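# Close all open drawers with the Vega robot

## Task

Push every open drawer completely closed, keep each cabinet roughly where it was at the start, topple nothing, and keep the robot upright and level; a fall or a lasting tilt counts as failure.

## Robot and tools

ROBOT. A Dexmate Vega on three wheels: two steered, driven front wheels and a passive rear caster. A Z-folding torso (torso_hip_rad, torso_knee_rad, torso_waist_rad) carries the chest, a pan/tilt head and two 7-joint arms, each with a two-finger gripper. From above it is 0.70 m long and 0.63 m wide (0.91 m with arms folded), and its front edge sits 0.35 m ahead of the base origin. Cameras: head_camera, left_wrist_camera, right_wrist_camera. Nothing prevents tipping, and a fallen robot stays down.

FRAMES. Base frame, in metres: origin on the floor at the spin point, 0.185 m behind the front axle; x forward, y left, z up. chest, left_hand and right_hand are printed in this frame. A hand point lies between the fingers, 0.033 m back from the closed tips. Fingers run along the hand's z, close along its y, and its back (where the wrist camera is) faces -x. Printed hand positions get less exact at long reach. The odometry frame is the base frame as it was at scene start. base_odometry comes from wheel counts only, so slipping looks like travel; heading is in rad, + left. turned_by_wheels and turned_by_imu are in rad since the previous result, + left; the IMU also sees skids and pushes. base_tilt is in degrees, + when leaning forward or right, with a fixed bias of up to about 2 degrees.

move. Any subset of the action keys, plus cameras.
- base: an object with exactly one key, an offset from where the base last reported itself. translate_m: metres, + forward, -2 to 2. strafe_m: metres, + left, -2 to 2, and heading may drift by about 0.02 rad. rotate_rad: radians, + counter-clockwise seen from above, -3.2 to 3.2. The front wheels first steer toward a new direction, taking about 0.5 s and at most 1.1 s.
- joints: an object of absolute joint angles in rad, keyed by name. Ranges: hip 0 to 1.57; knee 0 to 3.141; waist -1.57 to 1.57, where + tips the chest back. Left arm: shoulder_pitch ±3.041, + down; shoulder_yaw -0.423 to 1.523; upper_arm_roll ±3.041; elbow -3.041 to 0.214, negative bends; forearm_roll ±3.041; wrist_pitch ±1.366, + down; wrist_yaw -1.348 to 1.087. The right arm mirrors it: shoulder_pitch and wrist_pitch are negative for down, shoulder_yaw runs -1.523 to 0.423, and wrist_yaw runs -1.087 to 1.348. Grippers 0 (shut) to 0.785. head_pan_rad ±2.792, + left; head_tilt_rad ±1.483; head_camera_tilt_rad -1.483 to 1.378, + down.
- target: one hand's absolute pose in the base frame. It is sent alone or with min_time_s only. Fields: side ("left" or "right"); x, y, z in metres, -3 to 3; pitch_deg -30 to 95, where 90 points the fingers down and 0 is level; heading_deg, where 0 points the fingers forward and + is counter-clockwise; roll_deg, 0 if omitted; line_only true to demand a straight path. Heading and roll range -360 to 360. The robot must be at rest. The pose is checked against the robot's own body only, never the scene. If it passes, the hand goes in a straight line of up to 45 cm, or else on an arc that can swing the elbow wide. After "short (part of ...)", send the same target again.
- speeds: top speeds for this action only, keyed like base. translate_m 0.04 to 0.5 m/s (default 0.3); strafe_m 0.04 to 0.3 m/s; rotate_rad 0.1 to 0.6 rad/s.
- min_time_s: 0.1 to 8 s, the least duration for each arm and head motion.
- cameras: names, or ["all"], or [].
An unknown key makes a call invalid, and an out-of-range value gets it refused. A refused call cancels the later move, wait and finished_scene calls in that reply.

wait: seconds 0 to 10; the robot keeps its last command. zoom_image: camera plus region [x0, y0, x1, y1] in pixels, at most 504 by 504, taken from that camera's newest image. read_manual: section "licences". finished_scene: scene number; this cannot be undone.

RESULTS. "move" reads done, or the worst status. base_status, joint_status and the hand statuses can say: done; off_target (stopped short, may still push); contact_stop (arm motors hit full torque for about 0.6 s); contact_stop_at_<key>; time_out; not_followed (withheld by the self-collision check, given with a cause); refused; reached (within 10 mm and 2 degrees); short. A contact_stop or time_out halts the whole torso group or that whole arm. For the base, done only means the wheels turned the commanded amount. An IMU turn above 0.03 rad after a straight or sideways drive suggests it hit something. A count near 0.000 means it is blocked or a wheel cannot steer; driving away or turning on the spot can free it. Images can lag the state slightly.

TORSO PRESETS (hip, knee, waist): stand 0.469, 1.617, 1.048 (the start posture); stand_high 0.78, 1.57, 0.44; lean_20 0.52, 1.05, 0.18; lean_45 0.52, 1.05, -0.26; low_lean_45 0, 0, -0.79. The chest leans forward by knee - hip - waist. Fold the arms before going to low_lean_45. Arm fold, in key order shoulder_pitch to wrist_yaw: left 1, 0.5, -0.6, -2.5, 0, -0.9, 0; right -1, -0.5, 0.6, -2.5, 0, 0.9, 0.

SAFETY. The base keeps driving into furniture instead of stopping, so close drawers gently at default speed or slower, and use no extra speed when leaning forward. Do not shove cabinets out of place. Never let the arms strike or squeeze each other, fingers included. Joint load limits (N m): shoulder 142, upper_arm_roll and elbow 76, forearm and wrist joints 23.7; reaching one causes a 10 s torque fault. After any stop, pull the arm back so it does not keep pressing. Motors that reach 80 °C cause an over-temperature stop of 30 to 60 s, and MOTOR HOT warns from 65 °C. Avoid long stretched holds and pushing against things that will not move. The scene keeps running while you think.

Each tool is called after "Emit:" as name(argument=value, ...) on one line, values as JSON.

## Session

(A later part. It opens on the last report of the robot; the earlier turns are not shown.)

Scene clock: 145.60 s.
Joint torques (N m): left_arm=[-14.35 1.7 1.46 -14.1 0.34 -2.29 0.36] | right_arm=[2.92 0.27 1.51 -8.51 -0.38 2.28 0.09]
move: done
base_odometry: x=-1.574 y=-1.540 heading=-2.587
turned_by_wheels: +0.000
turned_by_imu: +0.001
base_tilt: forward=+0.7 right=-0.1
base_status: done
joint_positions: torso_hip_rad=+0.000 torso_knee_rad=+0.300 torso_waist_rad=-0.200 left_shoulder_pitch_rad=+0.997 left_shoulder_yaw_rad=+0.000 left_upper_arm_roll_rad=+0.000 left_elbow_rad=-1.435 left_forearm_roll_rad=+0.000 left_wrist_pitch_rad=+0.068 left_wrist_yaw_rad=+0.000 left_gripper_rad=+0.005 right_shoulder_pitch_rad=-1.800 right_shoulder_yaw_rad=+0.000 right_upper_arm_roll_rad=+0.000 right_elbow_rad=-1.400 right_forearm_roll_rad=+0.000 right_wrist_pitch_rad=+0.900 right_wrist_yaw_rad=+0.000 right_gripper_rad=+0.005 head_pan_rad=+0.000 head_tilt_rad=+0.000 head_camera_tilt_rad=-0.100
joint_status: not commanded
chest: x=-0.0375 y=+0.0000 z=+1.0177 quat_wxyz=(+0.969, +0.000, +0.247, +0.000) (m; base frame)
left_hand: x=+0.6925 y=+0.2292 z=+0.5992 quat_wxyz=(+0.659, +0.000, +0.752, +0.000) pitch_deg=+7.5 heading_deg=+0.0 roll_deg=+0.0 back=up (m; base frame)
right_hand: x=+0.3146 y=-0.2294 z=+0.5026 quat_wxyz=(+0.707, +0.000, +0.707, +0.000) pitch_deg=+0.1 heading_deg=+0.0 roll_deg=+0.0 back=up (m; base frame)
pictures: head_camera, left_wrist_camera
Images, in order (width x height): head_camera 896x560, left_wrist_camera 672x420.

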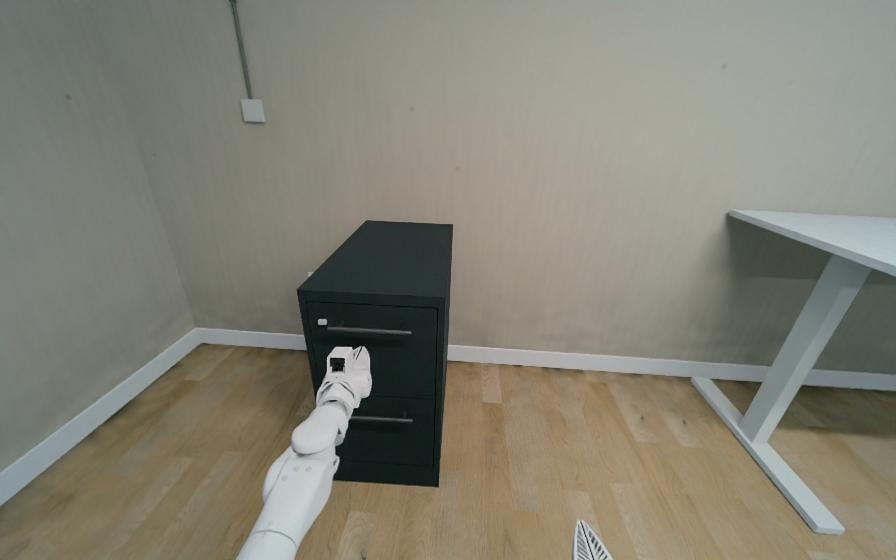

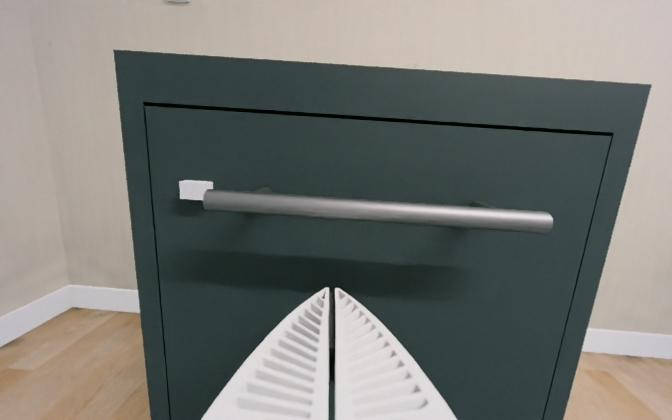

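Emit:
move(base={"translate_m": 0.06}, speeds={"translate_m": 0.08}, cameras=["head_camera", "left_wrist_camera"])

Scene clock: 150.07 s.
Joint torques (N m): left_arm=[-51.02 -0.72 0.76 -30.02 -0.52 -7.46 -1.09] | right_arm=[3.57 0 1.73 -8.49 -0.4 2.86 -0.06]
move: done
base_odometry: x=-1.625 y=-1.572 heading=-2.586
turned_by_wheels: +0.001
turned_by_imu: +0.003
base_tilt: forward=+0.6 right=+0.0
base_status: done
joint_positions: torso_hip_rad=+0.000 torso_knee_rad=+0.300 torso_waist_rad=-0.200 left_shoulder_pitch_rad=+0.999 left_shoulder_yaw_rad=+0.000 left_upper_arm_roll_rad=+0.000 left_elbow_rad=-1.434 left_forearm_roll_rad=+0.000 left_wrist_pitch_rad=+0.070 left_wrist_yaw_rad=+0.000 left_gripper_rad=+0.005 right_shoulder_pitch_rad=-1.800 right_shoulder_yaw_rad=+0.000 right_upper_arm_roll_rad=+0.000 right_elbow_rad=-1.400 right_forearm_roll_rad=+0.000 right_wrist_pitch_rad=+0.900 right_wrist_yaw_rad=+0.000 right_gripper_rad=+0.005 head_pan_rad=+0.000 head_tilt_rad=+0.000 head_camera_tilt_rad=-0.100
joint_status: not commanded
chest: x=-0.0377 y=+0.0000 z=+1.0177 quat_wxyz=(+0.969, +0.000, +0.247, +0.000) (m; base frame)
left_hand: x=+0.6915 y=+0.2293 z=+0.5966 quat_wxyz=(+0.658, +0.000, +0.753, +0.000) pitch_deg=+7.8 heading_deg=+0.0 roll_deg=+0.0 back=up (m; base frame)
right_hand: x=+0.3145 y=-0.2294 z=+0.5026 quat_wxyz=(+0.707, +0.000, +0.707, +0.000) pitch_deg=+0.0 heading_deg=+0.0 roll_deg=+0.0 back=up (m; base frame)
pictures: head_camera, left_wrist_camera
Images, in order (width x height): head_camera 896x560, left_wrist_camera 672x420.

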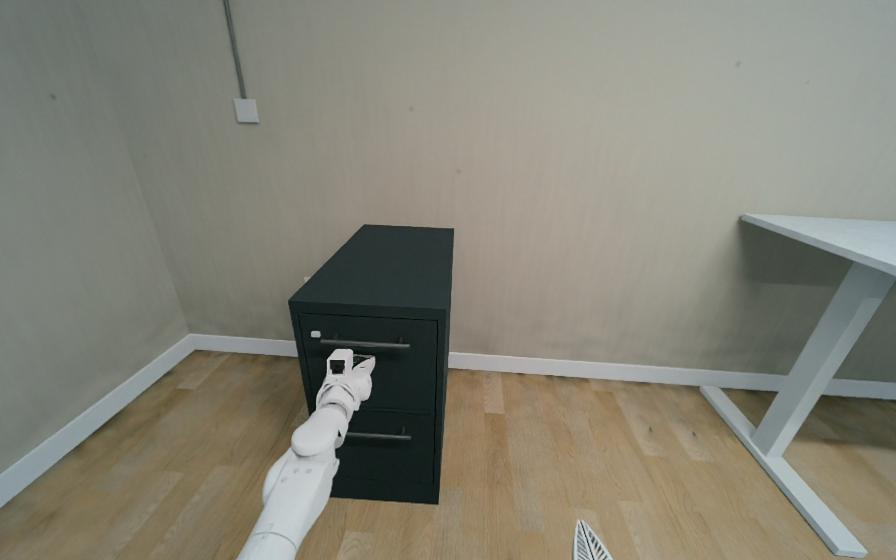

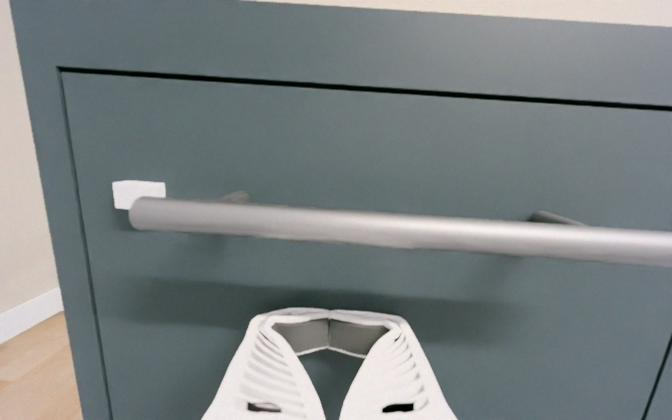

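Emit:
move(base={"translate_m": -0.4}, cameras=["head_camera"])

Emit:
move(base={"rotate_rad": 0.57})

Emit:
move(base={"translate_m": -1.94}, speeds={"translate_m": 0.5})

Emit:
move(base={"rotate_rad": -2.24}, joints={"left_shoulder_pitch_rad": 0.997, "left_shoulder_yaw_rad": 0.0, "left_upper_arm_roll_rad": 0.0, "left_elbow_rad": -1.435, "left_forearm_roll_rad": 0.0, "left_wrist_pitch_rad": 0.068, "left_wrist_yaw_rad": 0.0}, cameras=["head_camera", "left_wrist_camera"])

Scene clock: 184.40 s.
Joint torques (N m): left_arm=[-14.1 -0.8 1.52 -13.97 -0.01 -2.44 0.25] | right_arm=[2.8 -1.07 1.89 -8.42 -0.27 2.03 0.02]
Motor temperatures (°C): left_arm=[39 30 30 35 34 44 35] | right_arm=[30 28 29 32 34 36 35]
move: done
base_odometry: x=-1.286 y=-1.359 heading=-2.585
turned_by_wheels: +0.001
turned_by_imu: +0.001
base_tilt: forward=+0.6 right=-0.1
base_status: done
joint_positions: torso_hip_rad=+0.000 torso_knee_rad=+0.300 torso_waist_rad=-0.200 left_shoulder_pitch_rad=+0.997 left_shoulder_yaw_rad=+0.000 left_upper_arm_roll_rad=+0.000 left_elbow_rad=-1.435 left_forearm_roll_rad=+0.000 left_wrist_pitch_rad=+0.068 left_wrist_yaw_rad=+0.000 left_gripper_rad=+0.005 right_shoulder_pitch_rad=-1.800 right_shoulder_yaw_rad=+0.000 right_upper_arm_roll_rad=+0.000 right_elbow_rad=-1.400 right_forearm_roll_rad=+0.000 right_wrist_pitch_rad=+0.900 right_wrist_yaw_rad=+0.000 right_gripper_rad=+0.005 head_pan_rad=+0.000 head_tilt_rad=+0.000 head_camera_tilt_rad=-0.100
joint_status: not commanded
chest: x=-0.0375 y=+0.0000 z=+1.0177 quat_wxyz=(+0.969, +0.000, +0.247, +0.000) (m; base frame)
left_hand: x=+0.6925 y=+0.2293 z=+0.5992 quat_wxyz=(+0.659, +0.000, +0.752, +0.000) pitch_deg=+7.5 heading_deg=+0.0 roll_deg=+0.0 back=up (m; base frame)
right_hand: x=+0.3146 y=-0.2293 z=+0.5025 quat_wxyz=(+0.707, +0.000, +0.707, +0.000) pitch_deg=+0.1 heading_deg=+0.0 roll_deg=+0.0 back=up (m; base frame)
pictures: head_camera
Images, in order (width x height): head_camera 896x560.

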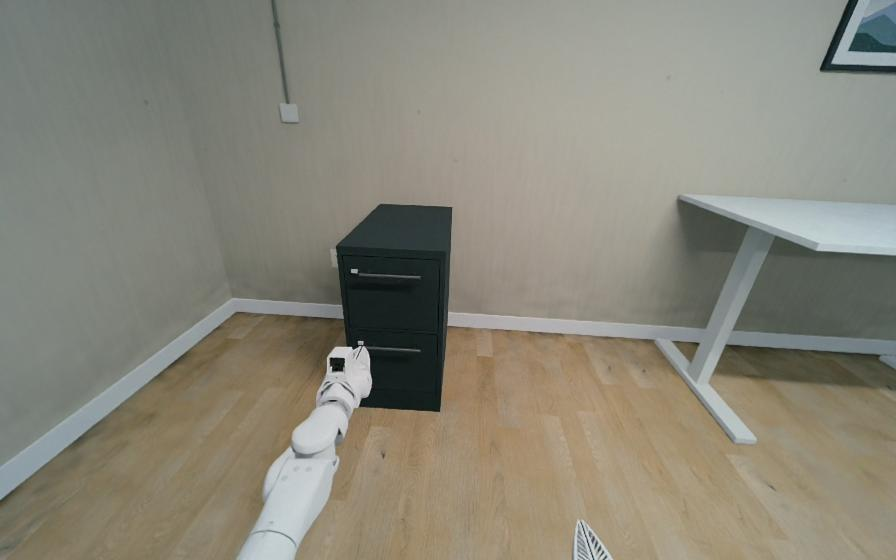

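Scene clock: 186.90 s.
Joint torques (N m): left_arm=[-15.26 -1.79 1.15 -13.15 -0.07 -3.01 -0.39] | right_arm=[3.16 0.34 1.74 -8.46 -0.33 2.36 0.03]
move: done
base_odometry: x=-1.286 y=-1.359 heading=-2.014
turned_by_wheels: +0.571
turned_by_imu: +0.561
base_tilt: forward=+0.7 right=+0.0
base_status: done
joint_positions: torso_hip_rad=+0.000 torso_knee_rad=+0.300 torso_waist_rad=-0.200 left_shoulder_pitch_rad=+0.997 left_shoulder_yaw_rad=+0.000 left_upper_arm_roll_rad=+0.000 left_elbow_rad=-1.435 left_forearm_roll_rad=+0.000 left_wrist_pitch_rad=+0.068 left_wrist_yaw_rad=+0.000 left_gripper_rad=+0.005 right_shoulder_pitch_rad=-1.800 right_shoulder_yaw_rad=+0.000 right_upper_arm_roll_rad=+0.000 right_elbow_rad=-1.400 right_forearm_roll_rad=+0.000 right_wrist_pitch_rad=+0.900 right_wrist_yaw_rad=+0.000 right_gripper_rad=+0.005 head_pan_rad=+0.000 head_tilt_rad=+0.000 head_camera_tilt_rad=-0.100
joint_status: not commanded
chest: x=-0.0375 y=+0.0000 z=+1.0177 quat_wxyz=(+0.969, +0.000, +0.247, +0.000) (m; base frame)
left_hand: x=+0.6925 y=+0.2293 z=+0.5992 quat_wxyz=(+0.659, +0.000, +0.752, +0.000) pitch_deg=+7.5 heading_deg=+0.0 roll_deg=+0.0 back=up (m; base frame)
right_hand: x=+0.3146 y=-0.2293 z=+0.5025 quat_wxyz=(+0.707, +0.000, +0.707, +0.000) pitch_deg=+0.1 heading_deg=+0.0 roll_deg=+0.0 back=up (m; base frame)
pictures: none

Scene clock: 193.27 s.
Joint torques (N m): left_arm=[-14.31 -2.67 2.77 -13.77 0.1 -2.65 -0.08] | right_arm=[3.08 -0.51 1.59 -8.73 -0.29 1.49 0.06]
move: done
base_odometry: x=-0.460 y=+0.396 heading=-2.014
turned_by_wheels: +0.001
turned_by_imu: +0.001
base_tilt: forward=+0.6 right=-0.1
base_status: done
joint_positions: torso_hip_rad=+0.000 torso_knee_rad=+0.300 torso_waist_rad=-0.200 left_shoulder_pitch_rad=+0.997 left_shoulder_yaw_rad=+0.000 left_upper_arm_roll_rad=+0.000 left_elbow_rad=-1.435 left_forearm_roll_rad=+0.000 left_wrist_pitch_rad=+0.068 left_wrist_yaw_rad=+0.000 left_gripper_rad=+0.005 right_shoulder_pitch_rad=-1.800 right_shoulder_yaw_rad=+0.000 right_upper_arm_roll_rad=+0.000 right_elbow_rad=-1.400 right_forearm_roll_rad=+0.000 right_wrist_pitch_rad=+0.900 right_wrist_yaw_rad=+0.000 right_gripper_rad=+0.005 head_pan_rad=+0.000 head_tilt_rad=+0.000 head_camera_tilt_rad=-0.100
joint_status: not commanded
chest: x=-0.0374 y=+0.0000 z=+1.0177 quat_wxyz=(+0.969, +0.000, +0.247, +0.000) (m; base frame)
left_hand: x=+0.6926 y=+0.2293 z=+0.5991 quat_wxyz=(+0.659, +0.000, +0.752, +0.000) pitch_deg=+7.5 heading_deg=+0.0 roll_deg=+0.0 back=up (m; base frame)
right_hand: x=+0.3146 y=-0.2293 z=+0.5025 quat_wxyz=(+0.707, +0.000, +0.707, +0.000) pitch_deg=+0.1 heading_deg=+0.0 roll_deg=+0.0 back=up (m; base frame)
pictures: none

Scene clock: 198.60 s.
Joint torques (N m): left_arm=[-13.38 -0.69 1.89 -15.18 0.11 -3.53 -0.5] | right_arm=[3.39 -0.35 1.73 -9.31 -0.24 2.24 0.1]
move: done
base_odometry: x=-0.461 y=+0.395 heading=+2.026
turned_by_wheels: -2.243
turned_by_imu: -2.196
base_tilt: forward=+0.7 right=-0.1
base_status: done
joint_positions: torso_hip_rad=+0.000 torso_knee_rad=+0.300 torso_waist_rad=-0.200 left_shoulder_pitch_rad=+0.997 left_shoulder_yaw_rad=+0.000 left_upper_arm_roll_rad=+0.000 left_elbow_rad=-1.435 left_forearm_roll_rad=+0.000 left_wrist_pitch_rad=+0.068 left_wrist_yaw_rad=+0.000 left_gripper_rad=+0.005 right_shoulder_pitch_rad=-1.800 right_shoulder_yaw_rad=+0.000 right_upper_arm_roll_rad=+0.000 right_elbow_rad=-1.400 right_forearm_roll_rad=+0.000 right_wrist_pitch_rad=+0.900 right_wrist_yaw_rad=+0.000 right_gripper_rad=+0.005 head_pan_rad=+0.000 head_tilt_rad=+0.000 head_camera_tilt_rad=-0.100
joint_status: all done
chest: x=-0.0374 y=+0.0000 z=+1.0177 quat_wxyz=(+0.969, +0.000, +0.247, +0.000) (m; base frame)
left_hand: x=+0.6926 y=+0.2293 z=+0.5991 quat_wxyz=(+0.659, +0.000, +0.752, +0.000) pitch_deg=+7.5 heading_deg=+0.0 roll_deg=+0.0 back=up (m; base frame)
right_hand: x=+0.3146 y=-0.2293 z=+0.5025 quat_wxyz=(+0.707, +0.000, +0.707, +0.000) pitch_deg=+0.1 heading_deg=+0.0 roll_deg=+0.0 back=up (m; base frame)
pictures: head_camera, left_wrist_camera
Images, in order (width x height): head_camera 896x560, left_wrist_camera 672x420.

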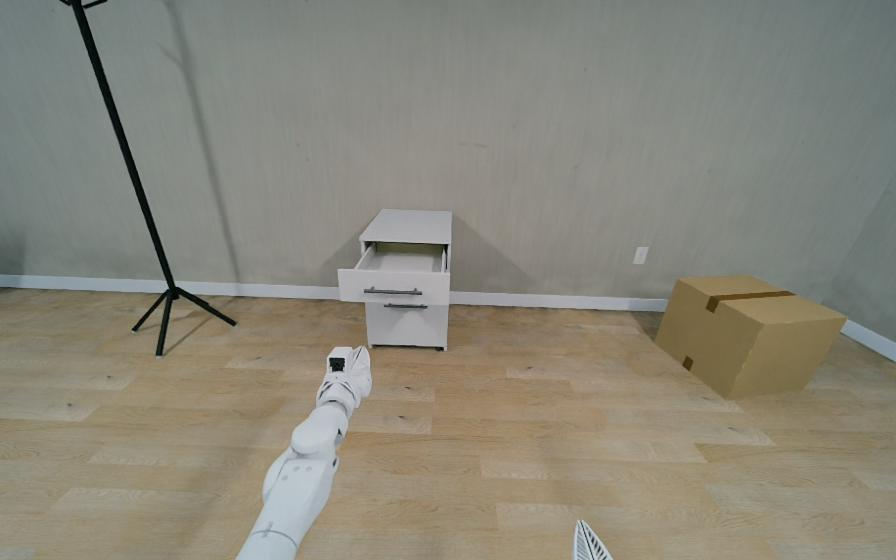

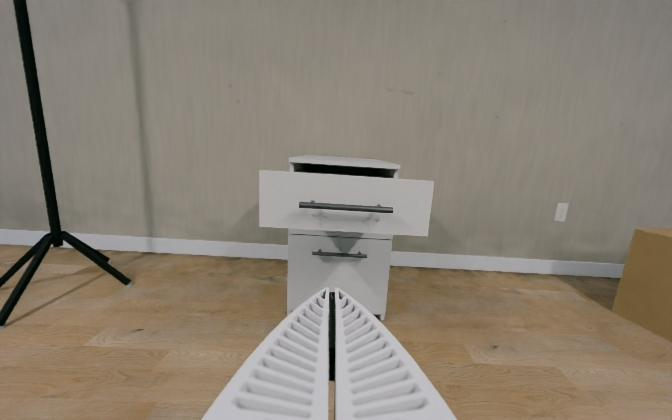

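Emit:
move(target={"side": "left", "x": 0.69, "y": 0.225, "z": 0.618, "pitch_deg": 7, "heading_deg": 0})

Emit:
move(base={"translate_m": 0.64}, speeds={"translate_m": 0.2}, cameras=["head_camera", "left_wrist_camera"])

Scene clock: 213.97 s.
Joint torques (N m): left_arm=[-7.82 -0.84 2.17 -12.88 0.24 -2.46 0.5] | right_arm=[3.67 -0.43 1.61 -9.06 -0.33 2.18 0.06]
Motor temperatures (°C): left_arm=[33 30 30 34 34 41 35] | right_arm=[30 28 29 32 34 36 35]
move: done
base_odometry: x=-0.461 y=+0.395 heading=+2.026
turned_by_wheels: +0.000
turned_by_imu: +0.001
base_tilt: forward=+0.6 right=-0.1
base_status: not commanded
joint_positions: torso_hip_rad=+0.000 torso_knee_rad=+0.300 torso_waist_rad=-0.200 left_shoulder_pitch_rad=+1.015 left_shoulder_yaw_rad=-0.005 left_upper_arm_roll_rad=+0.005 left_elbow_rad=-1.512 left_forearm_roll_rad=+0.004 left_wrist_pitch_rad=+0.120 left_wrist_yaw_rad=+0.006 left_gripper_rad=+0.005 right_shoulder_pitch_rad=-1.800 right_shoulder_yaw_rad=+0.000 right_upper_arm_roll_rad=+0.000 right_elbow_rad=-1.400 right_forearm_roll_rad=+0.000 right_wrist_pitch_rad=+0.900 right_wrist_yaw_rad=+0.000 right_gripper_rad=+0.005 head_pan_rad=+0.000 head_tilt_rad=+0.000 head_camera_tilt_rad=-0.100
joint_status: not commanded
chest: x=-0.0374 y=+0.0000 z=+1.0177 quat_wxyz=(+0.969, +0.000, +0.247, +0.000) (m; base frame)
left_hand: x=+0.6902 y=+0.2254 z=+0.6165 quat_wxyz=(+0.662, +0.000, +0.749, +0.000) pitch_deg=+7.1 heading_deg=+0.0 roll_deg=+0.0 back=up (m; base frame)
left_hand_status: reached (straight line, planned for 0.6 s): 2 mm and 0.1 deg off.
right_hand: x=+0.3146 y=-0.2293 z=+0.5025 quat_wxyz=(+0.707, +0.000, +0.707, +0.000) pitch_deg=+0.1 heading_deg=+0.0 roll_deg=+0.0 back=up (m; base frame)
pictures: none

Scene clock: 218.57 s.
Joint torques (N m): left_arm=[-12.86 -0.76 2.89 -13.54 0.3 -2.21 0.12] | right_arm=[3.44 -0.71 1.64 -8.5 -0.26 2.31 -0.05]
move: done
base_odometry: x=-0.744 y=+0.969 heading=+2.026
turned_by_wheels: +0.000
turned_by_imu: +0.000
base_tilt: forward=+0.6 right=-0.1
base_status: done
joint_positions: torso_hip_rad=+0.000 torso_knee_rad=+0.300 torso_waist_rad=-0.200 left_shoulder_pitch_rad=+1.017 left_shoulder_yaw_rad=-0.006 left_upper_arm_roll_rad=+0.006 left_elbow_rad=-1.518 left_forearm_roll_rad=+0.004 left_wrist_pitch_rad=+0.124 left_wrist_yaw_rad=+0.006 left_gripper_rad=+0.005 right_shoulder_pitch_rad=-1.800 right_shoulder_yaw_rad=+0.000 right_upper_arm_roll_rad=+0.000 right_elbow_rad=-1.400 right_forearm_roll_rad=+0.000 right_wrist_pitch_rad=+0.900 right_wrist_yaw_rad=+0.000 right_gripper_rad=+0.005 head_pan_rad=+0.000 head_tilt_rad=+0.000 head_camera_tilt_rad=-0.100
joint_status: not commanded
chest: x=-0.0374 y=+0.0000 z=+1.0177 quat_wxyz=(+0.969, +0.000, +0.247, +0.000) (m; base frame)
left_hand: x=+0.6899 y=+0.2251 z=+0.6176 quat_wxyz=(+0.662, +0.000, +0.749, +0.000) pitch_deg=+7.0 heading_deg=+0.0 roll_deg=+0.0 back=up (m; base frame)
right_hand: x=+0.3146 y=-0.2293 z=+0.5025 quat_wxyz=(+0.707, +0.000, +0.707, +0.000) pitch_deg=+0.1 heading_deg=+0.0 roll_deg=+0.0 back=up (m; base frame)
pictures: head_camera, left_wrist_camera
Images, in order (width x height): head_camera 896x560, left_wrist_camera 672x420.

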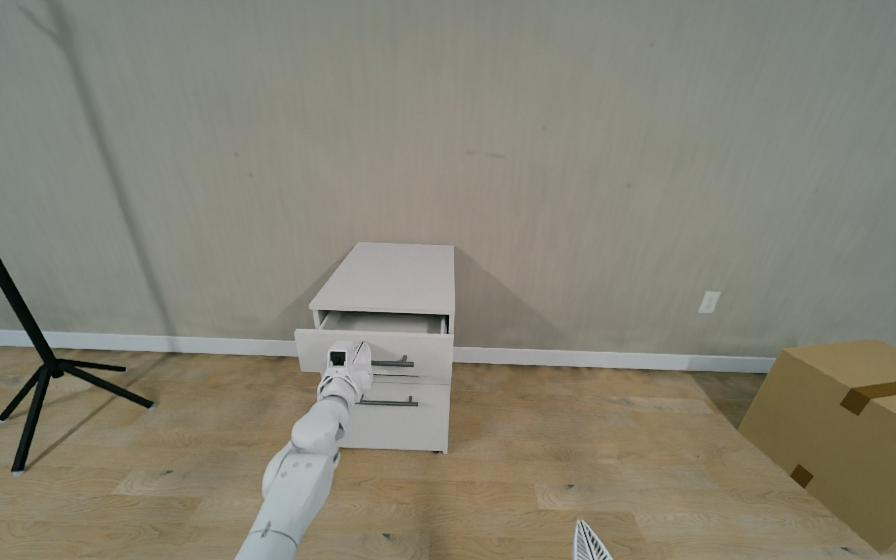

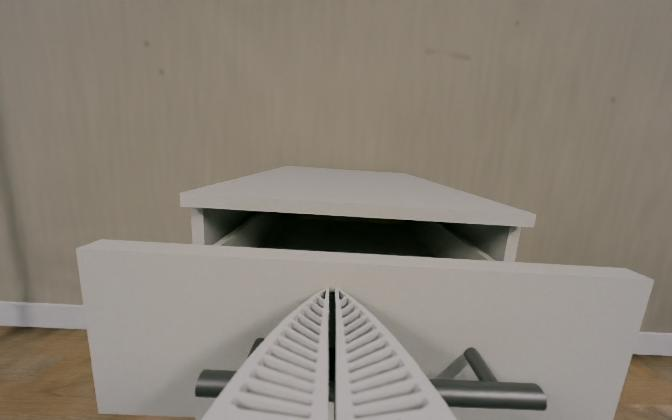

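Emit:
move(base={"translate_m": 0.115}, speeds={"translate_m": 0.12}, cameras=["head_camera", "left_wrist_camera"])

Scene clock: 224.57 s.
Joint torques (N m): left_arm=[-12.78 -1.16 2.94 -15.9 0.09 -1.96 0.52] | right_arm=[3.73 -0.73 1.68 -8.1 -0.19 2.14 0.09]
move: done
base_odometry: x=-0.795 y=+1.072 heading=+2.025
turned_by_wheels: +0.000
turned_by_imu: +0.000
base_tilt: forward=+0.6 right=-0.1
base_status: done
joint_positions: torso_hip_rad=+0.000 torso_knee_rad=+0.300 torso_waist_rad=-0.200 left_shoulder_pitch_rad=+1.017 left_shoulder_yaw_rad=-0.006 left_upper_arm_roll_rad=+0.006 left_elbow_rad=-1.518 left_forearm_roll_rad=+0.004 left_wrist_pitch_rad=+0.124 left_wrist_yaw_rad=+0.006 left_gripper_rad=+0.005 right_shoulder_pitch_rad=-1.800 right_shoulder_yaw_rad=+0.000 right_upper_arm_roll_rad=+0.000 right_elbow_rad=-1.400 right_forearm_roll_rad=+0.000 right_wrist_pitch_rad=+0.900 right_wrist_yaw_rad=+0.000 right_gripper_rad=+0.005 head_pan_rad=+0.000 head_tilt_rad=+0.000 head_camera_tilt_rad=-0.100
joint_status: not commanded
chest: x=-0.0374 y=+0.0000 z=+1.0177 quat_wxyz=(+0.969, +0.000, +0.247, +0.000) (m; base frame)
left_hand: x=+0.6899 y=+0.2250 z=+0.6176 quat_wxyz=(+0.662, +0.000, +0.749, +0.000) pitch_deg=+7.0 heading_deg=+0.0 roll_deg=+0.0 back=up (m; base frame)
right_hand: x=+0.3146 y=-0.2293 z=+0.5025 quat_wxyz=(+0.707, +0.000, +0.707, +0.000) pitch_deg=+0.1 heading_deg=+0.0 roll_deg=+0.0 back=up (m; base frame)
pictures: head_camera, left_wrist_camera
Images, in order (width x height): head_camera 896x560, left_wrist_camera 672x420.

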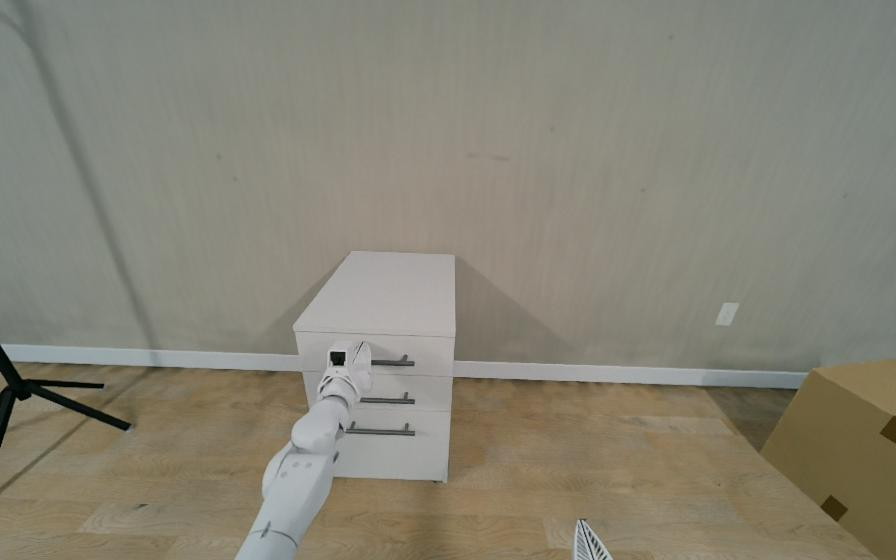

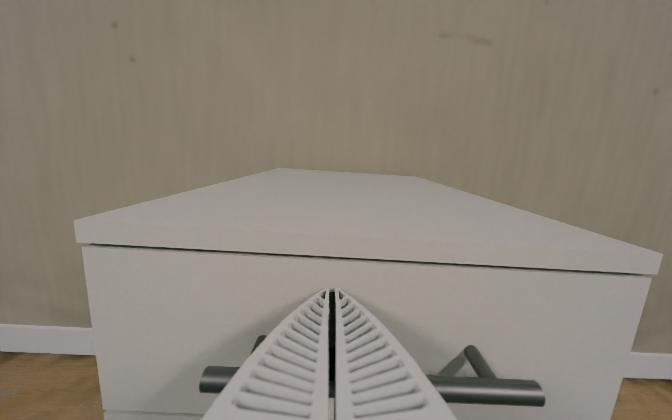

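Emit:
move(base={"translate_m": 0.022}, speeds={"translate_m": 0.06}, cameras=["head_camera", "left_wrist_camera"])

Scene clock: 229.73 s.
Joint torques (N m): left_arm=[-26.27 0.9 0.6 -18.46 -0.65 -4.62 0.66] | right_arm=[3.08 -1.58 1.78 -8.37 -0.24 2.79 -0.03]
move: done
base_odometry: x=-0.805 y=+1.092 heading=+2.025
turned_by_wheels: +0.000
turned_by_imu: +0.001
base_tilt: forward=+0.6 right=-0.1
base_status: done
joint_positions: torso_hip_rad=+0.000 torso_knee_rad=+0.300 torso_waist_rad=-0.200 left_shoulder_pitch_rad=+1.017 left_shoulder_yaw_rad=-0.006 left_upper_arm_roll_rad=+0.006 left_elbow_rad=-1.517 left_forearm_roll_rad=+0.004 left_wrist_pitch_rad=+0.124 left_wrist_yaw_rad=+0.006 left_gripper_rad=+0.005 right_shoulder_pitch_rad=-1.800 right_shoulder_yaw_rad=+0.000 right_upper_arm_roll_rad=+0.000 right_elbow_rad=-1.400 right_forearm_roll_rad=+0.000 right_wrist_pitch_rad=+0.900 right_wrist_yaw_rad=+0.000 right_gripper_rad=+0.005 head_pan_rad=+0.000 head_tilt_rad=+0.000 head_camera_tilt_rad=-0.100
joint_status: not commanded
chest: x=-0.0375 y=+0.0000 z=+1.0177 quat_wxyz=(+0.969, +0.000, +0.247, +0.000) (m; base frame)
left_hand: x=+0.6895 y=+0.2250 z=+0.6168 quat_wxyz=(+0.662, +0.000, +0.750, +0.000) pitch_deg=+7.1 heading_deg=+0.0 roll_deg=+0.0 back=up (m; base frame)
right_hand: x=+0.3146 y=-0.2293 z=+0.5026 quat_wxyz=(+0.707, +0.000, +0.707, +0.000) pitch_deg=+0.1 heading_deg=+0.0 roll_deg=+0.0 back=up (m; base frame)
pictures: head_camera, left_wrist_camera
Images, in order (width x height): head_camera 896x560, left_wrist_camera 672x420.

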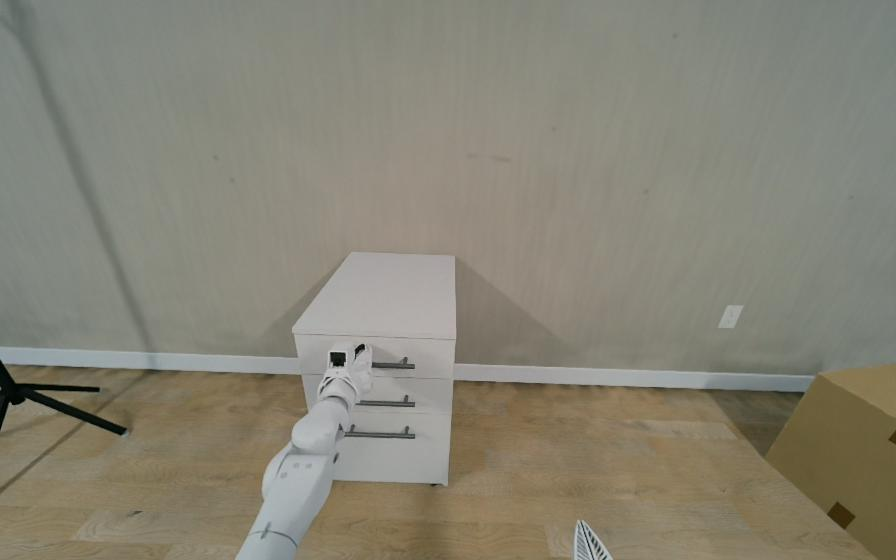

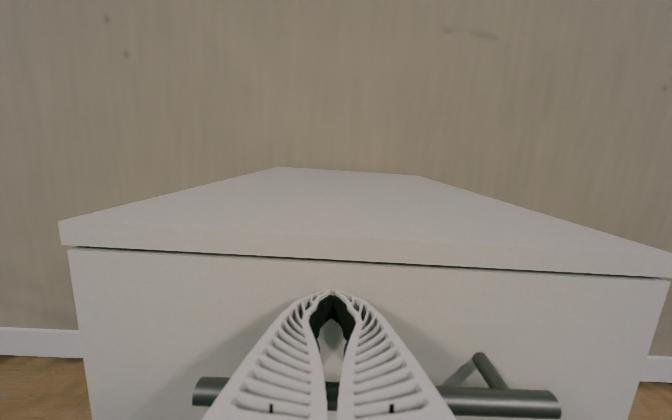

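Emit:
move(base={"translate_m": -0.3}, cameras=["head_camera", "left_wrist_camera"])

Scene clock: 237.60 s.
Joint torques (N m): left_arm=[-17.08 -2.54 0.23 -13.94 0.01 -3.35 0.25] | right_arm=[2.5 -0.04 1.61 -7.87 -0.28 2.25 0.11]
move: done
base_odometry: x=-0.672 y=+0.823 heading=+2.025
turned_by_wheels: -0.001
turned_by_imu: +0.000
base_tilt: forward=+0.6 right=-0.1
base_status: done
joint_positions: torso_hip_rad=+0.000 torso_knee_rad=+0.300 torso_waist_rad=-0.200 left_shoulder_pitch_rad=+1.017 left_shoulder_yaw_rad=-0.006 left_upper_arm_roll_rad=+0.006 left_elbow_rad=-1.518 left_forearm_roll_rad=+0.004 left_wrist_pitch_rad=+0.124 left_wrist_yaw_rad=+0.006 left_gripper_rad=+0.005 right_shoulder_pitch_rad=-1.800 right_shoulder_yaw_rad=+0.000 right_upper_arm_roll_rad=+0.000 right_elbow_rad=-1.400 right_forearm_roll_rad=+0.000 right_wrist_pitch_rad=+0.900 right_wrist_yaw_rad=+0.000 right_gripper_rad=+0.005 head_pan_rad=+0.000 head_tilt_rad=+0.000 head_camera_tilt_rad=-0.100
joint_status: not commanded
chest: x=-0.0375 y=+0.0000 z=+1.0177 quat_wxyz=(+0.969, +0.000, +0.247, +0.000) (m; base frame)
left_hand: x=+0.6899 y=+0.2250 z=+0.6176 quat_wxyz=(+0.662, +0.000, +0.749, +0.000) pitch_deg=+7.0 heading_deg=+0.0 roll_deg=+0.0 back=up (m; base frame)
right_hand: x=+0.3146 y=-0.2293 z=+0.5026 quat_wxyz=(+0.707, +0.000, +0.707, +0.000) pitch_deg=+0.1 heading_deg=+0.0 roll_deg=+0.0 back=up (m; base frame)
pictures: head_camera, left_wrist_camera
Images, in order (width x height): head_camera 896x560, left_wrist_camera 672x420.

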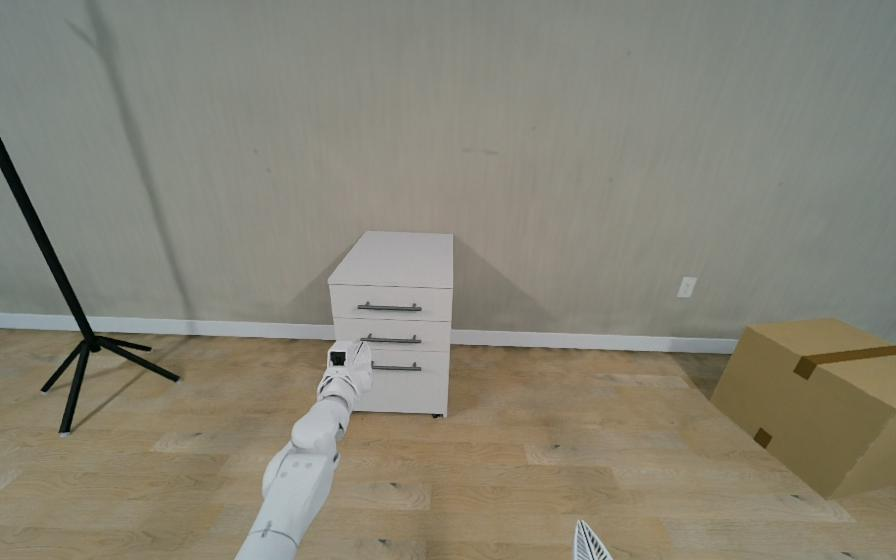

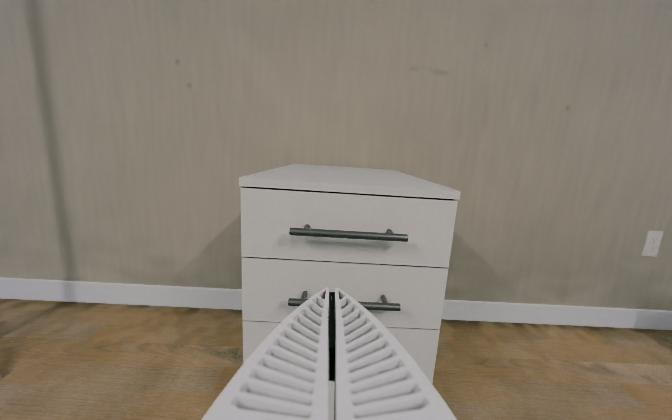

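Emit:
finished_scene(scene=2)

The scene is finished: the task was done.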